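# Load two AA batteries into a remote control

## Task

Insert both AA batteries into the open battery bay of the remote control, each with correct polarity and pressed fully home against its spring contact; the remote itself may be repositioned.

## Robot and tools

Robot: two arms, left_arm and right_arm, each with a two-finger gripper and a wrist camera. Arm names are not image sides: left_arm sits on the +y side. Calibrated base positions in the scene frame: left_arm (+0.004, +0.334, +0.014) m, right_arm (+0.002, -0.288, +0.020) m, both nearly level.

Frames. Scene frame: origin at table-top height, midway between the arms, a little behind the near table edge; +x out over the table, +z up. Each arm reports its gripper pose (end_effector_position in metres, end_effector_quat_wxyz) in its own base frame. Fixed cameras and the table use the scene frame. Gripper axes: fingers point along +z, open and close along y. The reported point lies between the pads, just behind the tips. Printed positions can be off by a few cm, more at long reach.

execute_actions(actions, cameras). actions is a list of actions; each action is a list of 1 to 15 rows, one row per 1/30 s step; a short action repeats its last row to fill 15 steps. Every row has 14 numbers in [-1, 1]: left_arm dx, dy, dz, rx, ry, rz, opening, then right_arm in the same order, even when one arm stays still. The six pose numbers are an offset, not a pose: measured from that arm's Hand target at the start of the action, along the Hand target's own axes. All rows of an action count from that same start; the next action starts from the new Hand target, so a repeated offset keeps moving. Scale: 1.0 = 0.6 m or 180 degrees; rx, ry, rz form one rotation vector. Sending six zeros re-requests the current Hand target. Opening is absolute: +1 fully open (pad gap about 87 mm), +0.5 about 69, 0 about 43, -0.5 about 18, -1 closed. A 0 is a real opening command, so repeat the present opening to leave a gripper alone. cameras: list of names, ["all"], or []; default shows all only when actions is empty.

move(target, speed, blend, opening_speed, blocking, cameras). target is one 14-number row (same layout, scale and offset rule as above) or a list of up to 15 such rows, every row counted from the same starting Hand targets, not from the previous row. Paths are straight, finish together, last at least 0.5 s and at most 10 s. speed: m/s, 0.002 to 2.9, default 0.25 (turn rate up to twice that in rad/s); one value or one per target. blend: metres of corner rounding for lists; 0 stops at each point. opening_speed: rate of opening change per second on the -1 to +1 scale, at least 0.2. blocking=false returns after about 0.5 s while the move continues. Moves do not avoid obstacles or the other arm; grippers lag and may overshoot, especially on a nearly straight arm. Avoid paths near an arm's own base. Faster moves and targets set further beyond a contact press harder.

wait(seconds 0 to 10): lets time pass holding commands. stop(): brakes a running move. zoom_image(camera, region [x0, y0, x1, y1] pixels from top-left, at most 504 by 504): closer view of the latest image of cam_high, cam_low, cam_left_wrist or cam_right_wrist (each 896x504). finished_scene(scene): ends the current scene, given its number; irreversible. The batteries must stay correctly seated without the robot holding them.

Results: per arm, gripper pose, Hand target (the last commanded pose after clipping, which next offsets start from), Joint positions, velocities, torques, grip_measured (same scale as the opening command), Tool commands, motor temperatures. A move adds a move: line: done (within 10 mm and 2 degrees), off_target, moving, held or fault, plus limits such as paced (pose clipped) or held (steps withheld). done never proves contact or its absence.

Control behaviour: orientation commands are clipped to 40 degrees from the measured orientation each step. Friction and gravity can leave the gripper short, low or tilted, and tiny moves may go nowhere or sideways; check the result after each motion and correct by sending the missing offset. An arm blocked by something keeps pushing until commanded back past its current gripper position. For grasping, command about 0.04 below the grip_measured value at first touch for full force (about 20 N per pad); less for a lighter hold. Readings can be off by about 1 mm.

Joint ranges (rad): waist -2.618 to 3.054, shoulder 0 to 3.142, elbow 0 to 3.142 (straight 2.901), wrist pitch -1.571 to 1.571, wrist yaw -1.571 to 1.571, wrist roll -2.094 to 2.094. Torques include arm weight, have offsets and noise; joints 1 to 3 wrap at ±28 N m.

Heat: holding loads, long stretched poses or pushing at unreachable targets warm motors. MOTOR HOT appears at 75 °C; at 90 °C the arm folds and idles for the rest of the scene; at 100 °C it goes limp.

Avoid: dropping or releasing moving parts, slamming or hard pushes, striking the bar, plate or rail by the bases (tops up to 3 cm above the table, no warning given), any collision or squeeze between the two arms or grippers (closing on the other arm's fingers counts), strain on a wrist camera cable, and letting anything leave the table. Loose objects may occasionally be nudged by outside pushes. Arm stops of any kind are costly.

Each tool is called after ">>>" by a JSON object that holds its "fn" and its "kwargs", one argument or row to a line.

## Session

>>> {"fn": "execute_actions", "kwargs": {
  "actions": []
}}

>>> {"fn": "zoom_image", "kwargs": {
  "camera": "cam_high",
  "region": [340, 140, 540, 340]
}}

Scene clock: 0.00 s.
left_arm: end_effector_position=(+0.3855, -0.0269, +0.0477) grip_measured=+0.987 end_effector_quat_wxyz=(+0.562, +0.043, +0.826, +0.008) | right_arm: end_effector_position=(+0.3745, -0.0043, +0.0522) grip_measured=+0.975 end_effector_quat_wxyz=(+0.592, +0.030, +0.805, -0.015)
Joint positions: left_arm=[-0.101 1.553 0.403 0.772 -0.058 0.043 0.993] | right_arm=[0.022 1.534 0.306 0.923 0.081 0.037 0.988]
Joint velocities: within noise
Joint torques (N m): no reading
Motor temperatures (°C): left_arm=[24 34 26 28 23 23 23] | right_arm=[25 29 28 25 25 25 24]
Heat: left arm: 34 °C; right arm: 29 °C.
Hand target: left_arm +0.3885, -0.0262, +0.0521; +0.567, +0.042, +0.823, +0.009 | right_arm +0.3777, -0.0041, +0.0586; +0.600, +0.030, +0.799, -0.014
Tool commands: left_gripper/opening=+1.0 right_gripper/opening=+1.0

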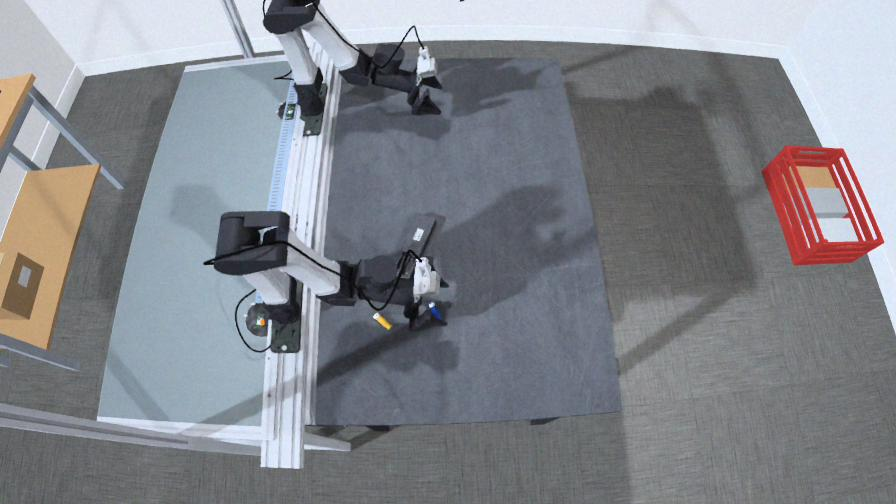

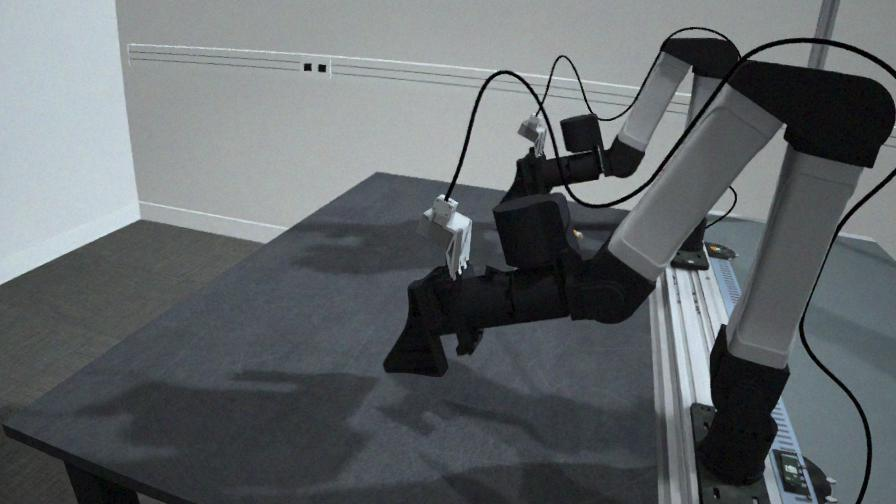

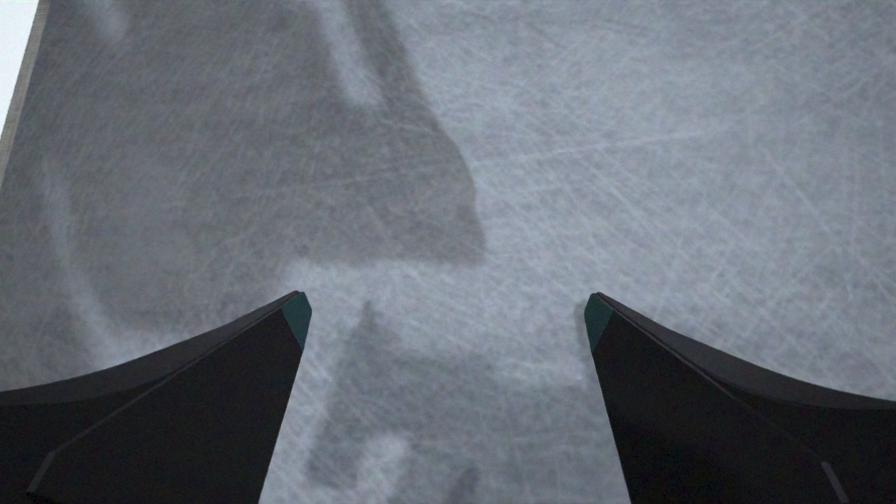

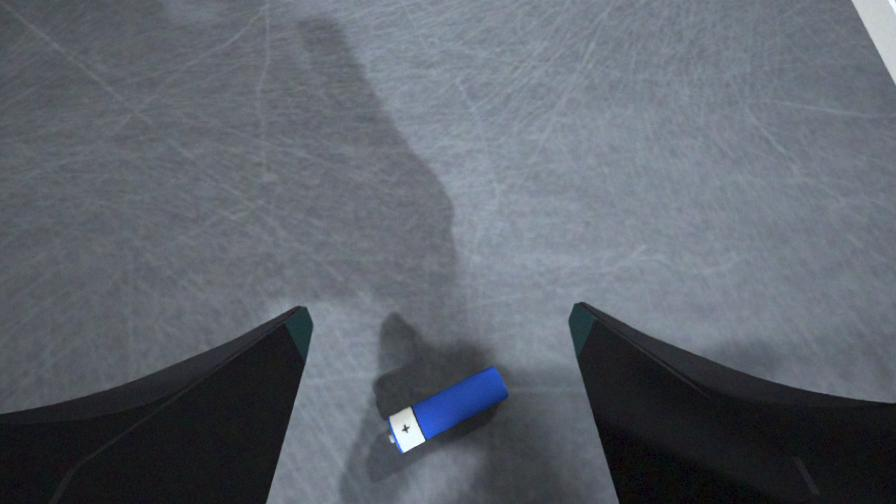

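Scaled by 2.520 from the camera's 896x504 image, which has a finer 1280x720 frame.

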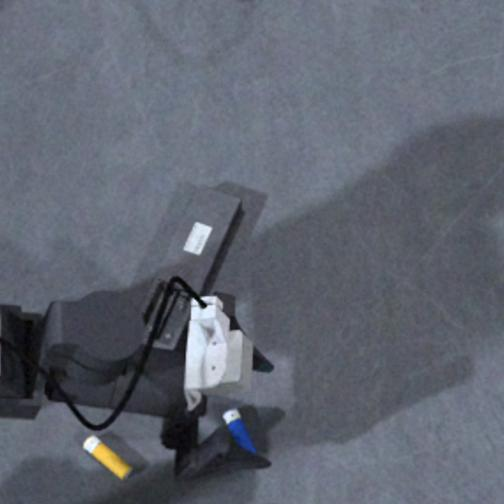

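>>> {"fn": "move", "kwargs": {
  "target": [-0.18,-0.117,-0.23,0.196,0.075,0.104,0.5,-0.2925,0.29,-0.307,-0.0153,0.19,-0.0153,0.3],
  "speed": 0.3,
  "cameras": ["all"]
}}

>>> {"fn": "zoom_image", "kwargs": {
  "camera": "cam_high",
  "region": [340, 180, 500, 340]
}}

Scene clock: 49.73 s.
left_arm: end_effector_position=(+0.2924, -0.0980, +0.1937) grip_measured=+0.500 end_effector_quat_wxyz=(+0.421, +0.331, +0.832, -0.143) | right_arm: end_effector_position=(+0.2600, +0.1729, +0.2775) grip_measured=+0.300 end_effector_quat_wxyz=(+0.337, -0.006, +0.942, -0.003)
Joint positions: left_arm=[-0.123 1.102 0.996 -0.632 0.453 0.431 0.75] | right_arm=[0.766 1.478 1.765 -1.326 0.457 0.627 0.65]
Joint torques (N m): left_arm=[-0.03 -1.73 9.22 1.53 0.1 0.21] | right_arm=[0.28 -3.17 6.46 1.29 0.32 0.12]
Motor temperatures (°C): left_arm=[24 37 31 33 23 23 22] | right_arm=[25 31 30 32 25 25 24]
Heat: left arm: 37 °C; right arm: 32 °C.
Hand target: left_arm +0.2938, -0.1001, +0.1978; +0.420, +0.340, +0.829, -0.144 | right_arm +0.2616, +0.1750, +0.2810; +0.338, +0.000, +0.941, +0.000
Off the commanded pose: left_arm 0.005 m, 1 deg | right_arm 0.004 m, 1 deg.
move: done

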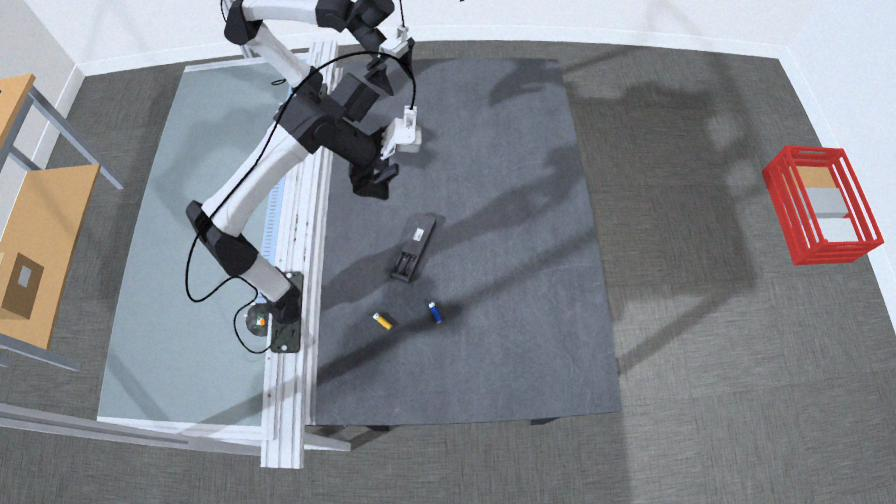

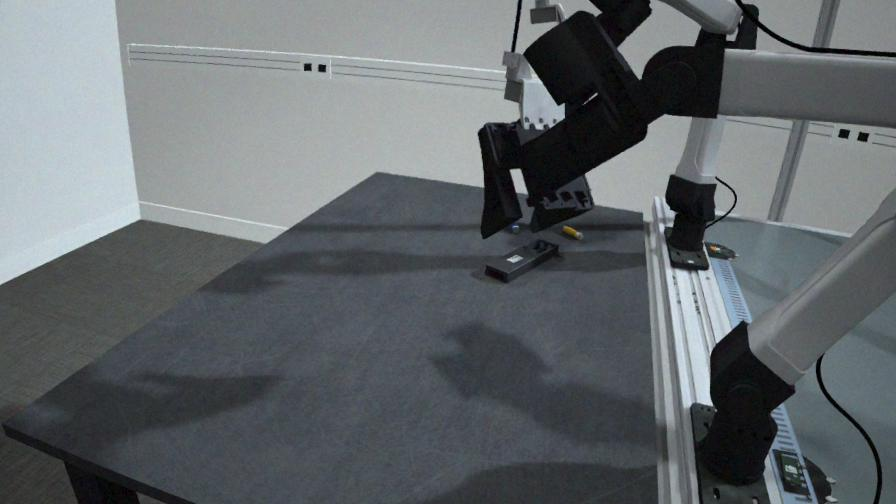

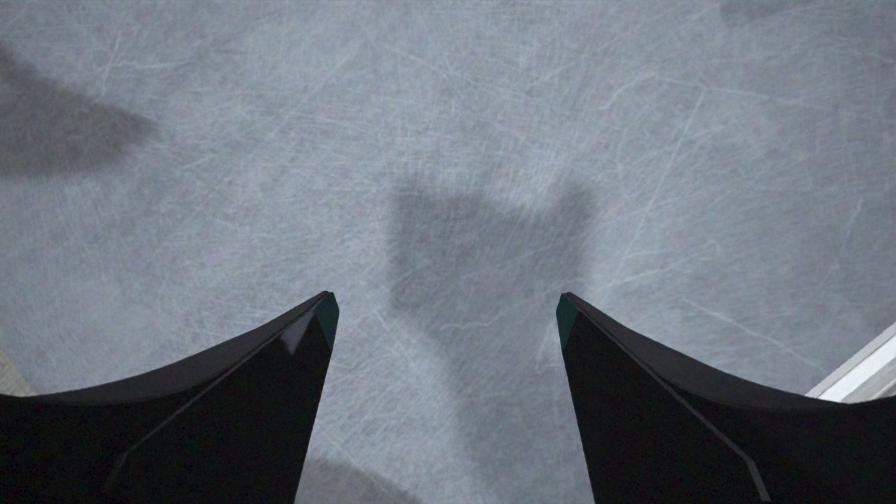

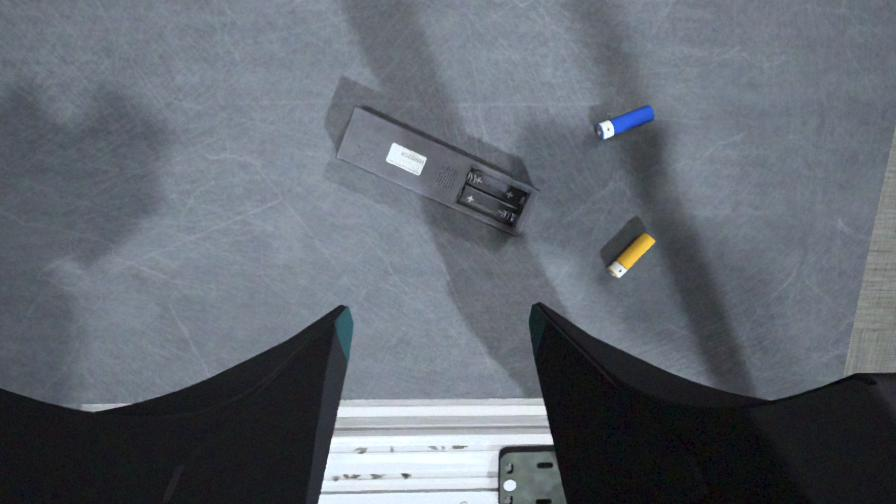

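Scaled by 3.150 from the camera's 896x504 image, which has a finer 1280x720 frame.

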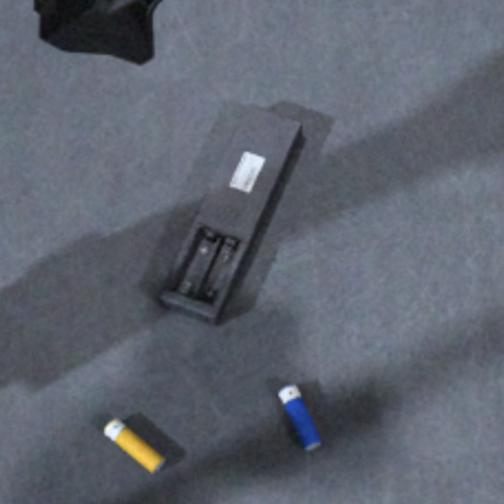

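>>> {"fn": "zoom_image", "kwargs": {
  "camera": "cam_right_wrist",
  "region": [430, 140, 560, 250]
}}

Scaled by 3.877 from the camera's 896x504 image, which has a finer 1280x720 frame.

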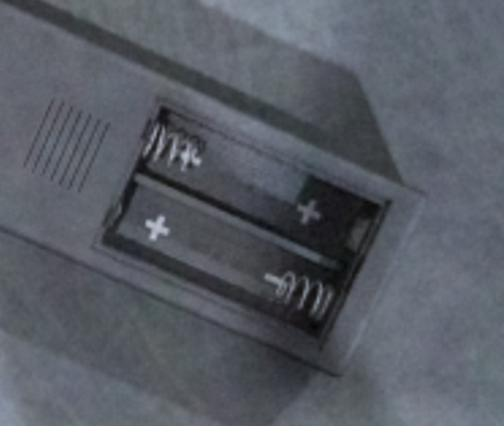

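>>> {"fn": "move", "kwargs": {
  "target": [-0.002,-0.256,0.3825,0.3605,-0.0824,0.197,0.5,0.261,-0.308,0.174,0.217,-0.08,0.2005,-0.1],
  "speed": 0.3,
  "cameras": ["cam_left_wrist","cam_right_wrist","cam_high"]
}}

Scene clock: 77.63 s.
left_arm: end_effector_position=(+0.3237, -0.3314, +0.0554) grip_measured=+0.500 end_effector_quat_wxyz=(+0.294, +0.712, +0.435, -0.466) | right_arm: end_effector_position=(+0.2048, -0.0083, +0.0983) grip_measured=-0.100 end_effector_quat_wxyz=(+0.403, +0.386, +0.802, -0.212)
Joint positions: left_arm=[-0.479 2.285 1.736 -0.977 1.167 1.536 0.75] | right_arm=[0.572 1.126 0.712 -1.067 0.944 1.423 0.45]
Joint torques (N m): left_arm=[0.44 -9.22 7.88 0.24 0.5 0.24] | right_arm=[-0.28 -2.77 4.42 0.59 0.74 0.15]
Motor temperatures (°C): left_arm=[24 35 36 34 23 23 22] | right_arm=[25 31 31 29 25 25 24]
Heat: left arm: 36 °C; right arm: 31 °C.
Hand target: left_arm +0.3263, -0.3327, +0.0524; +0.294, +0.711, +0.432, -0.471 | right_arm +0.2073, -0.0098, +0.1009; +0.414, +0.396, +0.793, -0.206
Off the commanded pose: left_arm 0.004 m, 1 deg | right_arm 0.004 m, 2 deg.
move: done
Images, in order (width x height): cam_high 896x504, cam_left_wrist 896x504, cam_right_wrist 896x504.

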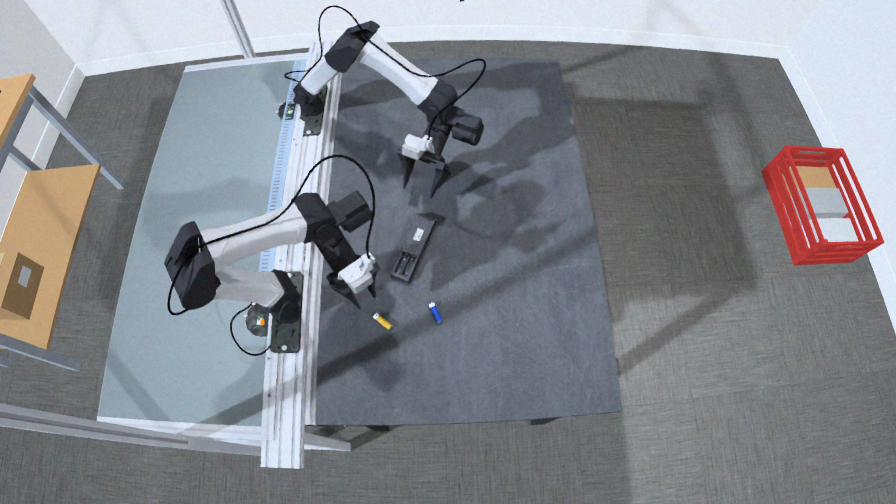

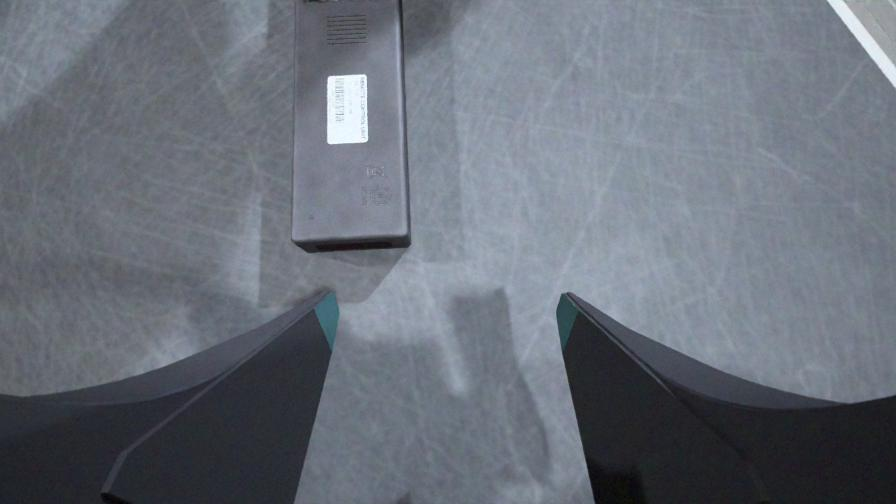

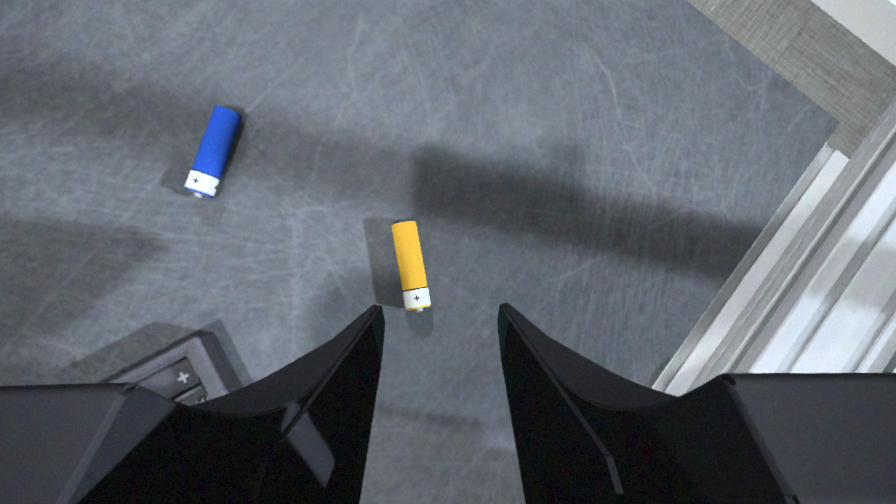

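>>> {"fn": "move", "kwargs": {
  "target": [
    [0,0.0667,0,0,0,0,0.5,0.089,0.023,0.056,-0.041,0,-0.0286,-0.1],
    [0.0495,0.0667,0.105,0,0,0,0.5,0.1437,0.023,0.0942,-0.041,0,-0.0286,-0.1]
  ],
  "speed": [0.15,0.1],
  "cameras": ["cam_left_wrist","cam_right_wrist"]
}}

Scene clock: 97.67 s.
left_arm: end_effector_position=(+0.3390, -0.3941, +0.0093) grip_measured=+0.500 end_effector_quat_wxyz=(+0.295, +0.713, +0.427, -0.472) | right_arm: end_effector_position=(+0.2171, +0.0018, +0.0006) grip_measured=-0.100 end_effector_quat_wxyz=(+0.432, +0.334, +0.820, -0.171)
Joint positions: left_arm=[-0.576 2.485 1.886 -0.727 1.169 1.324 0.75] | right_arm=[0.58 1.249 0.327 -0.336 0.93 1.195 0.45]
Joint torques (N m): left_arm=[0.62 -11.62 5.6 0.91 0.31 -0.01] | right_arm=[-0.27 -0.99 3.71 1.03 0.51 -0.09]
Heat: left arm: 39 °C; right arm: 32 °C.
Hand target: left_arm +0.3414, -0.3929, +0.0014; +0.294, +0.711, +0.432, -0.470 | right_arm +0.2165, +0.0009, -0.0022; +0.429, +0.332, +0.822, -0.173
Off the commanded pose: left_arm 0.008 m, 1 deg | right_arm 0.003 m, 0 deg.
move: done
Images, in order (width x height): cam_left_wrist 896x504, cam_right_wrist 896x504.

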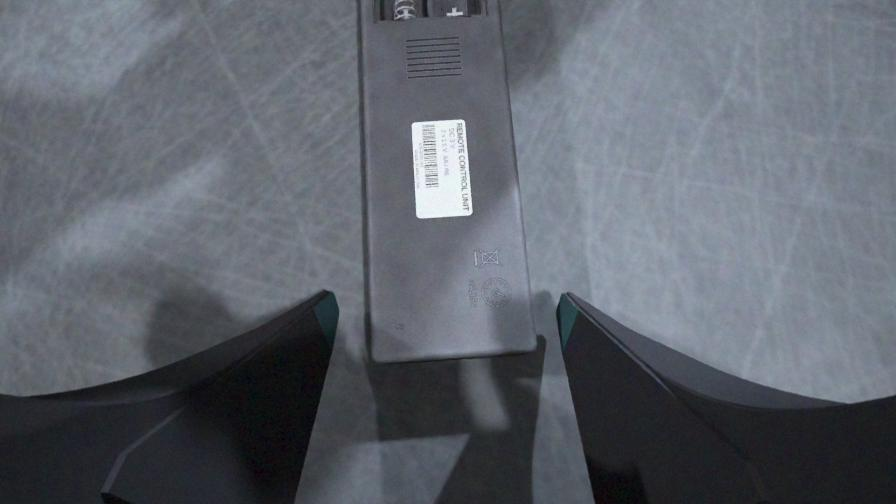

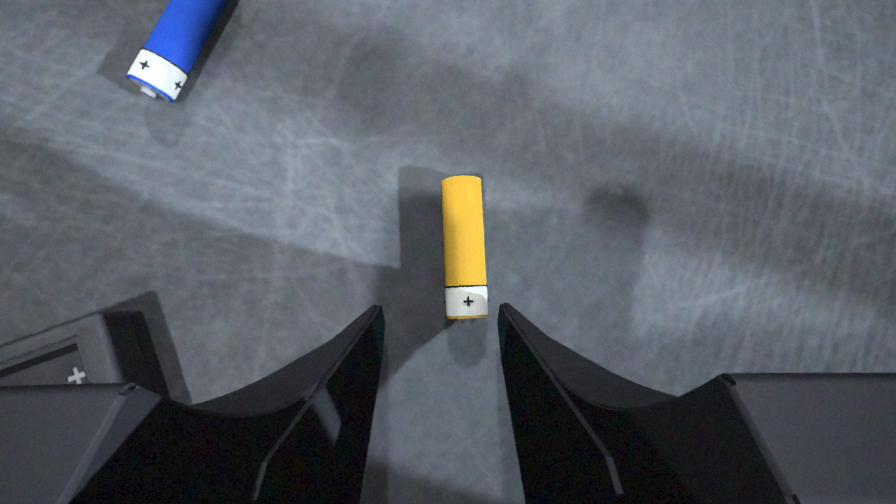

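>>> {"fn": "move", "kwargs": {
  "target": [
    [0,0,0,0,0,0,0.5,-0.004,-0.0125,0.0055,0,0,0,-0.1],
    [0,0,0,0,0,0,-0.1,-0.004,-0.0125,0.0055,0,0,0,-0.8],
    [-0.006,0,-0.002,0,0,0,-0.1,-0.164,-0.0125,-0.11,0,0,0,-0.8],
    [0.0103,-0.2352,-0.0428,-0.137,0,-0.05,-0.1,-0.2,-0.0125,-0.11,0,0,0,-0.8]
  ],
  "speed": [0.05,0.1,0.15,0.15],
  "opening_speed": 0.6,
  "cameras": ["cam_left_wrist","cam_right_wrist","cam_high"]
}}

Scene clock: 115.90 s.
left_arm: end_effector_position=(+0.2274, -0.3095, +0.0099) grip_measured=+0.079 end_effector_quat_wxyz=(+0.405, +0.598, +0.562, -0.402) | right_arm: end_effector_position=(+0.2151, -0.0174, +0.1233) grip_measured=-0.625 end_effector_quat_wxyz=(+0.415, +0.324, +0.828, -0.189)
Joint positions: left_arm=[-0.606 1.837 0.564 0.677 0.903 0.524 0.539] | right_arm=[0.475 0.971 0.717 -0.932 0.891 1.036 0.187]
Joint torques (N m): left_arm=[-0.16 -7.05 3.49 1.52 -0.35 0.1] | right_arm=[-0.28 -2.14 7.1 1.16 0.49 -0.09]
Motor temperatures (°C): left_arm=[24 45 34 31 23 23 22] | right_arm=[25 30 32 28 25 25 24]
Heat: left arm: 45 °C; right arm: 32 °C.
Hand target: left_arm +0.2274, -0.3056, +0.0037; +0.402, +0.596, +0.576, -0.389 | right_arm +0.2217, -0.0146, +0.1340; +0.429, +0.332, +0.822, -0.173
Off the commanded pose: left_arm 0.007 m, 2 deg | right_arm 0.013 m, 3 deg.
move: off_target (right_arm)
Images, in order (width x height): cam_high 896x504, cam_left_wrist 896x504, cam_right_wrist 896x504.

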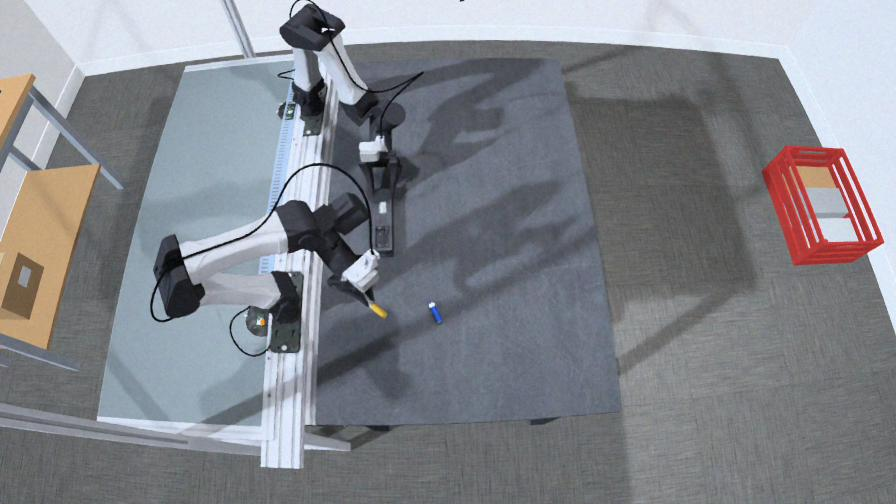

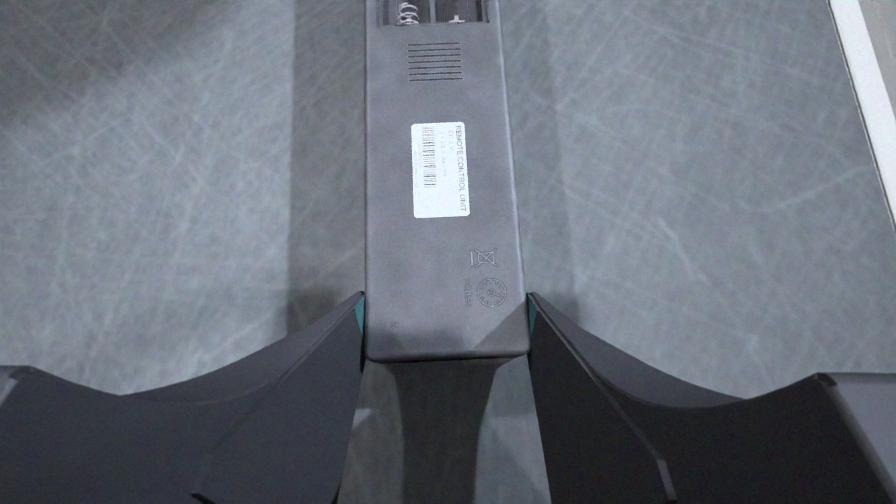

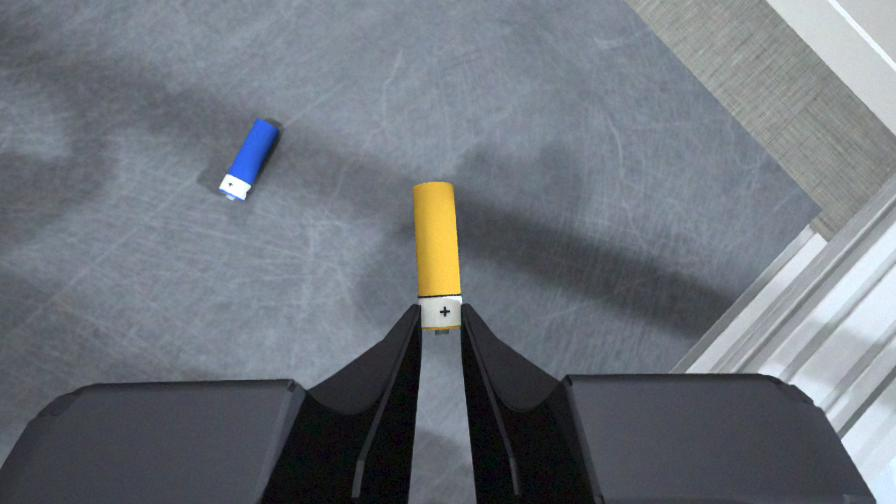

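>>> {"fn": "move", "kwargs": {
  "target": [0,0,0,0,0,0,-0.1,0.087,0.2,-0.125,-0.592,0,-0.413,-0.8],
  "speed": 0.3,
  "cameras": ["cam_right_wrist"]
}}

>>> {"fn": "zoom_image", "kwargs": {
  "camera": "cam_right_wrist",
  "region": [360, 130, 560, 330]
}}

Scene clock: 138.07 s.
left_arm: end_effector_position=(+0.2275, -0.3095, +0.0100) grip_measured=+0.079 end_effector_quat_wxyz=(+0.405, +0.598, +0.562, -0.402) | right_arm: end_effector_position=(+0.2360, +0.1315, +0.1282) grip_measured=-0.625 end_effector_quat_wxyz=(+0.332, -0.600, +0.658, +0.311)
Joint positions: left_arm=[-0.606 1.837 0.564 0.677 0.902 0.524 0.539] | right_arm=[0.061 1.356 0.98 -1.004 -0.932 -1.32 0.187]
Joint torques (N m): left_arm=[-0.09 -6.99 3.56 1.52 -0.32 0.1] | right_arm=[0.65 -2.51 6.79 0.55 -0.7 -0.12]
Heat: left arm: 42 °C; right arm: 34 °C.
Hand target: left_arm +0.2274, -0.3056, +0.0038; +0.402, +0.596, +0.576, -0.389 | right_arm +0.2395, +0.1351, +0.1343; +0.339, -0.604, +0.649, +0.315
Off the commanded pose: left_arm 0.007 m, 2 deg | right_arm 0.008 m, 1 deg.
move: done
Images, in order (width x height): cam_right_wrist 896x504.

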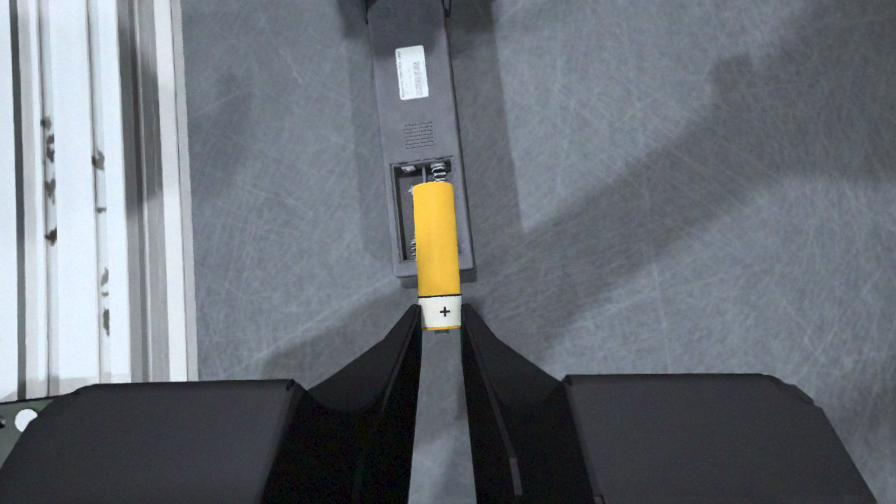

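Scaled by 2.520 from the camera's 896x504 image, which has a finer 1280x720 frame.

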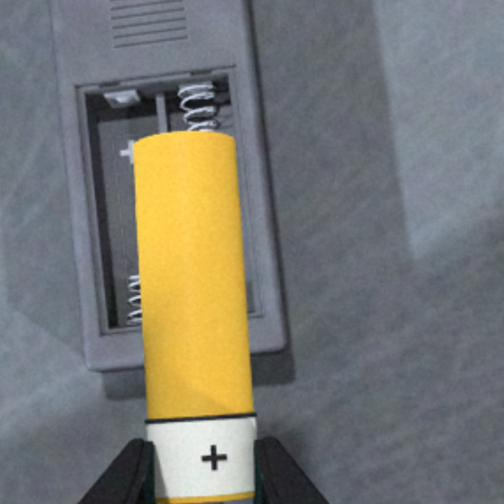

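>>> {"fn": "move", "kwargs": {
  "target": [0,0,0,0,0,0,-0.1,0.105,0,0.117,-0.0137,0.111,-0.0096,-0.8],
  "speed": 0.12,
  "cameras": ["cam_right_wrist"]
}}

>>> {"fn": "zoom_image", "kwargs": {
  "camera": "cam_right_wrist",
  "region": [320, 100, 600, 380]
}}

Scene clock: 153.73 s.
left_arm: end_effector_position=(+0.2275, -0.3095, +0.0100) grip_measured=+0.079 end_effector_quat_wxyz=(+0.405, +0.598, +0.562, -0.402) | right_arm: end_effector_position=(+0.2408, +0.1556, +0.0459) grip_measured=-0.625 end_effector_quat_wxyz=(-0.216, +0.668, -0.679, -0.214)
Joint positions: left_arm=[-0.606 1.837 0.564 0.677 0.902 0.524 0.539] | right_arm=[0.35 1.506 0.892 -0.71 -0.573 -1.13 0.187]
Joint torques (N m): left_arm=[-0.12 -7.02 3.51 1.52 -0.32 0.1] | right_arm=[0.73 -3.51 4.51 0.95 -0.31 0.11]
Heat: left arm: 41 °C; right arm: 34 °C.
Hand target: left_arm +0.2274, -0.3056, +0.0038; +0.402, +0.596, +0.576, -0.389 | right_arm +0.2410, +0.1566, +0.0424; -0.213, +0.666, -0.682, -0.214
Off the commanded pose: left_arm 0.007 m, 2 deg | right_arm 0.004 m, 0 deg.
move: done
Images, in order (width x height): cam_right_wrist 896x504.

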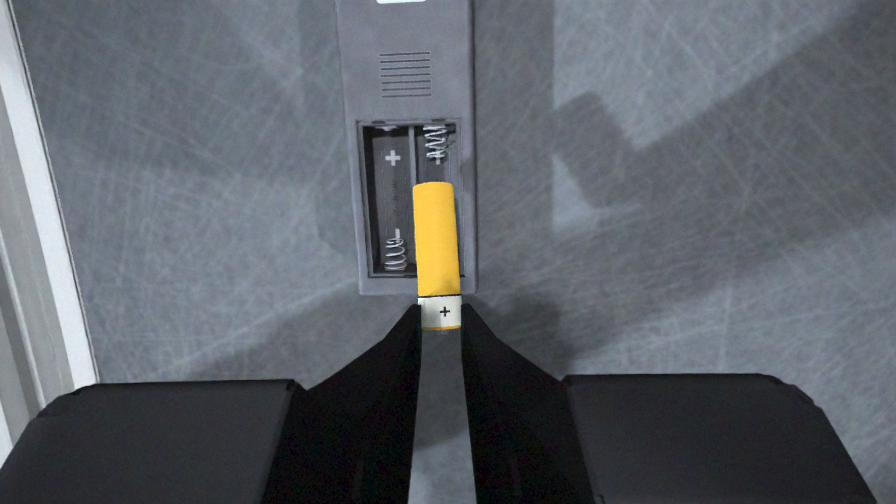

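Scaled by 1.800 from the camera's 896x504 image, which has a finer 1280x720 frame.

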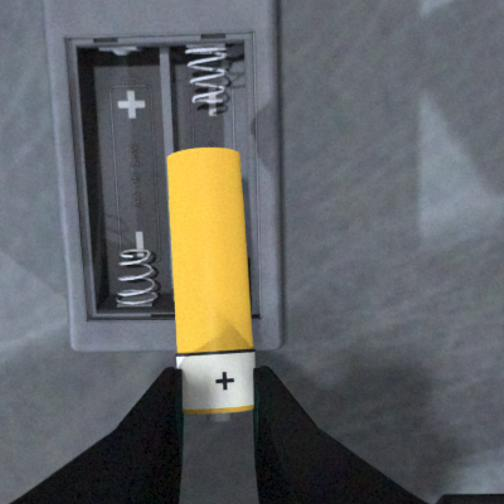

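>>> {"fn": "move", "kwargs": {
  "target": [0,0,0,0,0,0,-0.1,0.021,-0.001,0.039,0.005,0,0.007,-0.8],
  "speed": 0.06,
  "cameras": ["cam_right_wrist"]
}}

>>> {"fn": "zoom_image", "kwargs": {
  "camera": "cam_right_wrist",
  "region": [320, 100, 600, 380]
}}

Scene clock: 163.57 s.
left_arm: end_effector_position=(+0.2274, -0.3097, +0.0099) grip_measured=+0.079 end_effector_quat_wxyz=(+0.404, +0.597, +0.564, -0.403) | right_arm: end_effector_position=(+0.2414, +0.1597, +0.0226) grip_measured=-0.625 end_effector_quat_wxyz=(-0.221, +0.658, -0.688, -0.213)
Joint positions: left_arm=[-0.607 1.837 0.564 0.678 0.9 0.517 0.539] | right_arm=[0.364 1.54 0.818 -0.573 -0.567 -1.081 0.187]
Joint torques (N m): left_arm=[0.06 -7.04 3.48 1.51 -0.28 0.13] | right_arm=[0.73 -2.96 4.05 1.09 -0.22 0.08]
Heat: left arm: 41 °C; right arm: 34 °C.
Hand target: left_arm +0.2275, -0.3056, +0.0038; +0.402, +0.596, +0.576, -0.389 | right_arm +0.2414, +0.1598, +0.0160; -0.216, +0.657, -0.691, -0.211
Off the commanded pose: left_arm 0.007 m, 2 deg | right_arm 0.007 m, 1 deg.
move: done
Images, in order (width x height): cam_right_wrist 896x504.

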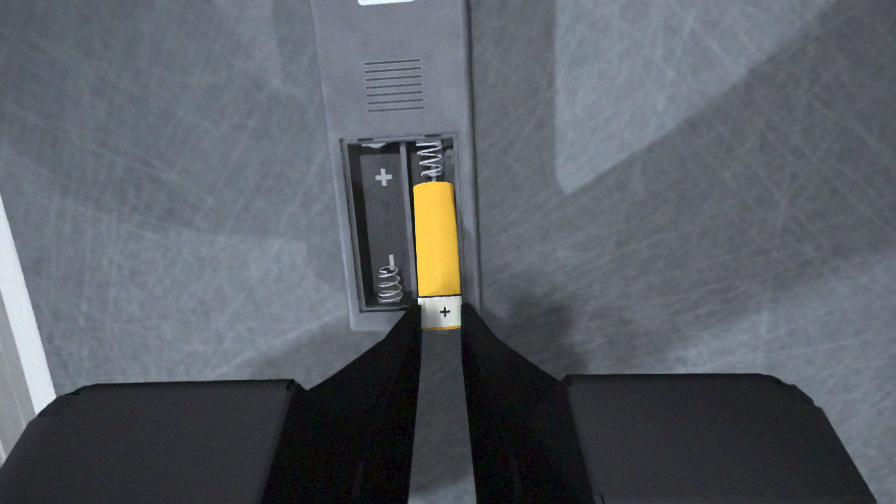

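Scaled by 1.800 from the camera's 896x504 image, which has a finer 1280x720 frame.

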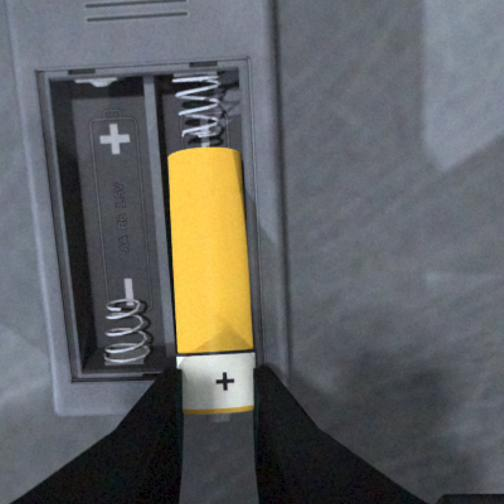

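>>> {"fn": "move", "kwargs": {
  "target": [0,0,0,0,0,0,-0.1,-0.0164,0,0.0115,0,0,0,-0.8],
  "speed": 0.04,
  "cameras": ["cam_right_wrist"]
}}

>>> {"fn": "zoom_image", "kwargs": {
  "camera": "cam_right_wrist",
  "region": [320, 100, 600, 380]
}}

Scene clock: 170.43 s.
left_arm: end_effector_position=(+0.2272, -0.3097, +0.0098) grip_measured=+0.079 end_effector_quat_wxyz=(+0.403, +0.595, +0.566, -0.404) | right_arm: end_effector_position=(+0.2408, +0.1660, +0.0204) grip_measured=-0.625 end_effector_quat_wxyz=(-0.217, +0.657, -0.692, -0.207)
Joint positions: left_arm=[-0.607 1.837 0.564 0.678 0.899 0.511 0.539] | right_arm=[0.397 1.547 0.818 -0.549 -0.543 -1.04 0.187]
Joint torques (N m): left_arm=[-0.01 -7.01 3.48 1.52 -0.29 0.22] | right_arm=[1.59 -2.45 4.94 1.18 -0.36 0.13]
Heat: left arm: 41 °C; right arm: 34 °C.
Hand target: left_arm +0.2275, -0.3056, +0.0038; +0.402, +0.596, +0.576, -0.389 | right_arm +0.2420, +0.1718, +0.0160; -0.216, +0.657, -0.691, -0.211
Off the commanded pose: left_arm 0.007 m, 2 deg | right_arm 0.007 m, 1 deg.
move: done
Images, in order (width x height): cam_right_wrist 896x504.

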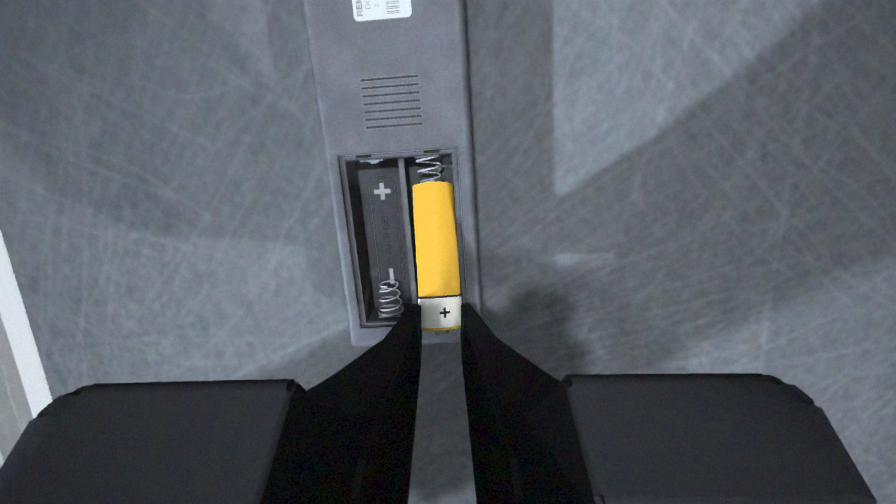

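Scaled by 1.800 from the camera's 896x504 image, which has a finer 1280x720 frame.

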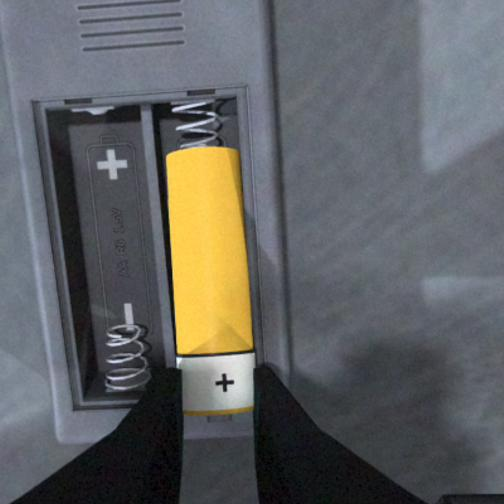

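>>> {"fn": "move", "kwargs": {
  "target": [-0.0068,0,0.0188,0,0,0,-0.1,-0.0137,0,0.0096,0,0,0,-0.8],
  "speed": 0.03,
  "cameras": ["cam_right_wrist"]
}}

>>> {"fn": "zoom_image", "kwargs": {
  "camera": "cam_right_wrist",
  "region": [320, 100, 600, 380]
}}

Scene clock: 175.47 s.
left_arm: end_effector_position=(+0.2248, -0.3124, +0.0089) grip_measured=+0.078 end_effector_quat_wxyz=(+0.397, +0.588, +0.577, -0.405) | right_arm: end_effector_position=(+0.2407, +0.1678, +0.0161) grip_measured=-0.625 end_effector_quat_wxyz=(-0.206, +0.655, -0.700, -0.196)
Joint positions: left_arm=[-0.622 1.837 0.564 0.682 0.879 0.477 0.539] | right_arm=[0.424 1.562 0.823 -0.539 -0.503 -1.004 0.187]
Joint torques (N m): left_arm=[-1.78 -5.04 5.49 1.72 -0.4 0.24] | right_arm=[2.22 -2.86 5.41 1.28 -0.7 0.14]
Motor temperatures (°C): left_arm=[24 40 30 34 23 23 23] | right_arm=[25 30 33 29 25 25 25]
Heat: left arm: 40 °C; right arm: 33 °C.
Hand target: left_arm +0.2273, -0.3176, +0.0033; +0.402, +0.596, +0.576, -0.389 | right_arm +0.2424, +0.1818, +0.0160; -0.216, +0.657, -0.691, -0.211
Off the commanded pose: left_arm 0.008 m, 2 deg | right_arm 0.014 m, 2 deg.
move: off_target (right_arm)
Images, in order (width x height): cam_right_wrist 896x504.

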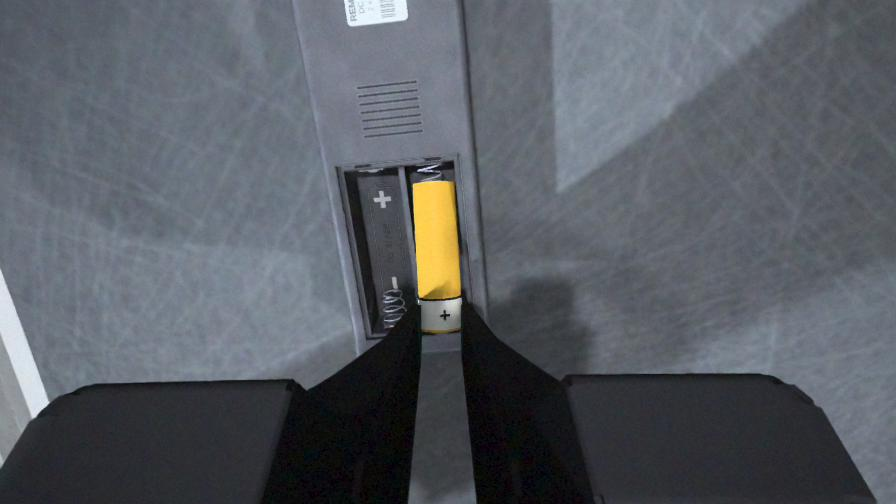

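Scaled by 1.800 from the camera's 896x504 image, which has a finer 1280x720 frame.

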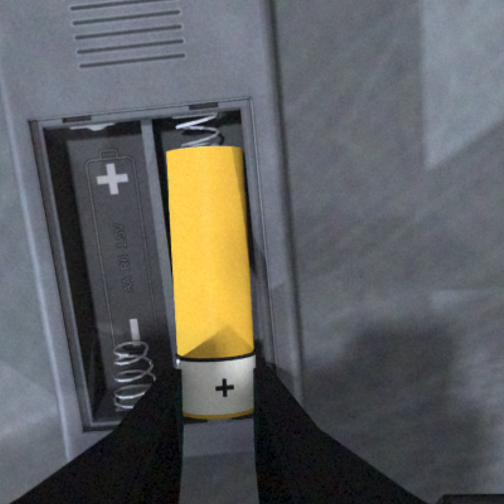

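>>> {"fn": "move", "kwargs": {
  "target": [0,0,0,0,0,0,-0.1,0.008,0,0.015,0,-0.06,0,-0.8],
  "speed": 0.03,
  "cameras": ["cam_right_wrist"]
}}

>>> {"fn": "zoom_image", "kwargs": {
  "camera": "cam_right_wrist",
  "region": [320, 120, 600, 400]
}}

Scene clock: 183.40 s.
left_arm: end_effector_position=(+0.2247, -0.3126, +0.0088) grip_measured=+0.078 end_effector_quat_wxyz=(+0.396, +0.585, +0.580, -0.406) | right_arm: end_effector_position=(+0.2410, +0.1696, +0.0118) grip_measured=-0.625 end_effector_quat_wxyz=(+0.259, -0.625, +0.690, +0.260)
Joint positions: left_arm=[-0.623 1.837 0.564 0.683 0.875 0.468 0.539] | right_arm=[0.324 1.562 0.739 -0.421 -0.689 -1.03 0.188]
Joint torques (N m): left_arm=[-1.65 -5.04 5.48 1.71 -0.35 0.35] | right_arm=[2.18 -2.51 2.44 1.92 -0.88 -0.1]
Heat: left arm: 40 °C; right arm: 33 °C.
Hand target: left_arm +0.2273, -0.3176, +0.0033; +0.402, +0.596, +0.576, -0.389 | right_arm +0.2424, +0.1831, +0.0059; +0.280, -0.634, +0.667, +0.272
Off the commanded pose: left_arm 0.008 m, 2 deg | right_arm 0.015 m, 4 deg.
move: off_target (right_arm)
Images, in order (width x height): cam_right_wrist 896x504.

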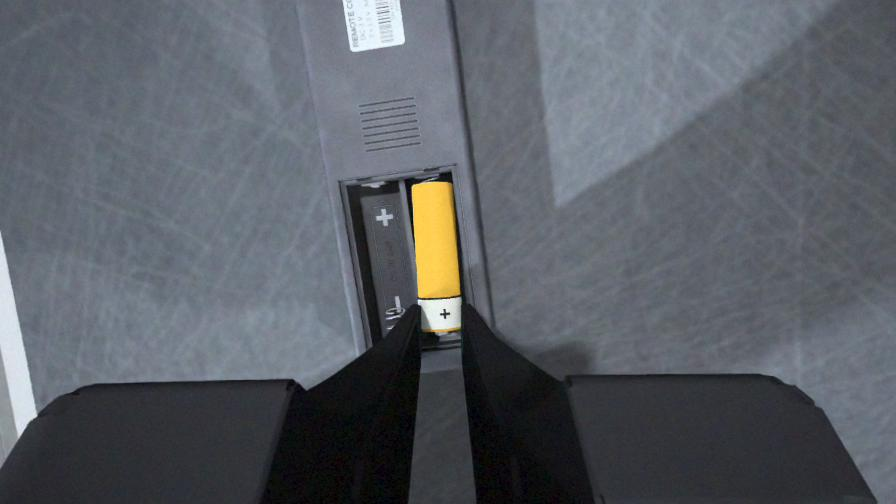

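Scaled by 1.800 from the camera's 896x504 image, which has a finer 1280x720 frame.

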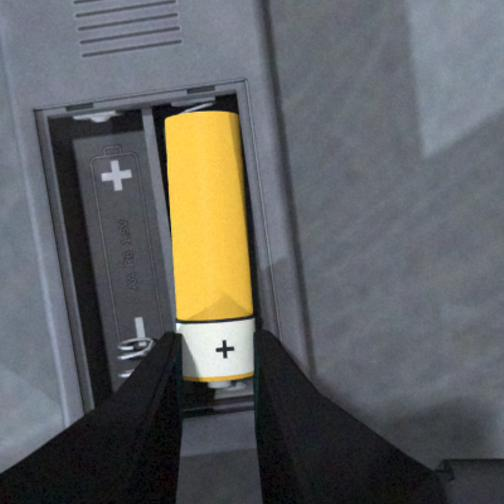

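>>> {"fn": "move", "kwargs": {
  "target": [0,0,0,0,0,0,-0.1,0.018,0,0.013,0,-0.035,0,-0.8],
  "speed": 0.03,
  "cameras": ["cam_right_wrist"]
}}

>>> {"fn": "zoom_image", "kwargs": {
  "camera": "cam_right_wrist",
  "region": [320, 120, 600, 400]
}}

Scene clock: 189.23 s.
left_arm: end_effector_position=(+0.2248, -0.3126, +0.0088) grip_measured=+0.078 end_effector_quat_wxyz=(+0.396, +0.585, +0.580, -0.406) | right_arm: end_effector_position=(+0.2413, +0.1691, +0.0116) grip_measured=-0.624 end_effector_quat_wxyz=(+0.309, -0.603, +0.670, +0.304)
Joint positions: left_arm=[-0.623 1.837 0.564 0.683 0.874 0.466 0.539] | right_arm=[0.241 1.565 0.666 -0.317 -0.843 -1.065 0.188]
Joint torques (N m): left_arm=[-1.66 -5.07 5.48 1.71 -0.34 0.35] | right_arm=[3.51 1.09 1.89 2.21 -0.54 -0.15]
Heat: left arm: 40 °C; right arm: 33 °C.
Hand target: left_arm +0.2273, -0.3175, +0.0033; +0.402, +0.596, +0.576, -0.389 | right_arm +0.2423, +0.1812, -0.0072; +0.316, -0.618, +0.651, +0.307
Off the commanded pose: left_arm 0.008 m, 2 deg | right_arm 0.022 m, 3 deg.
move: off_target (right_arm)
Images, in order (width x height): cam_right_wrist 896x504.

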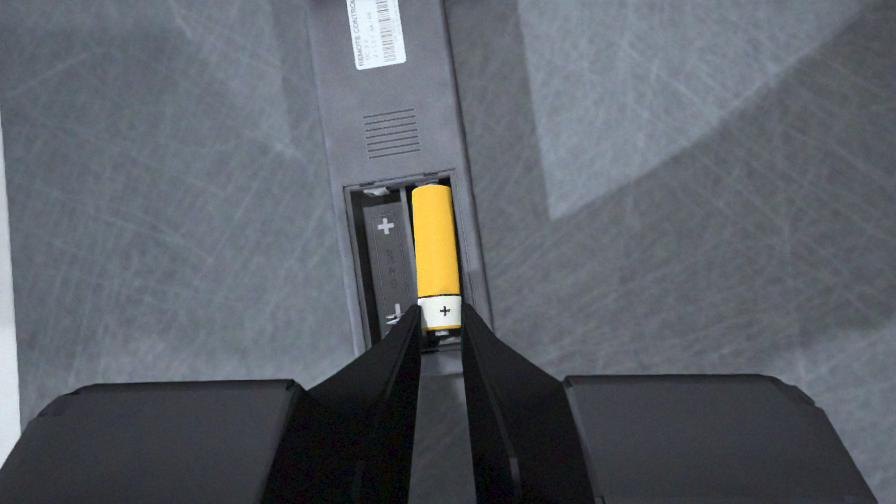

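Scaled by 1.800 from the camera's 896x504 image, which has a finer 1280x720 frame.

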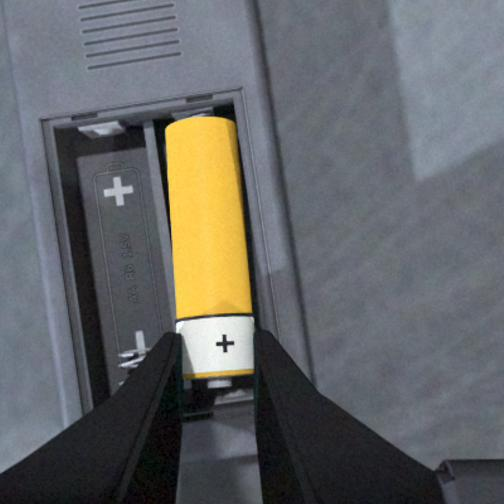

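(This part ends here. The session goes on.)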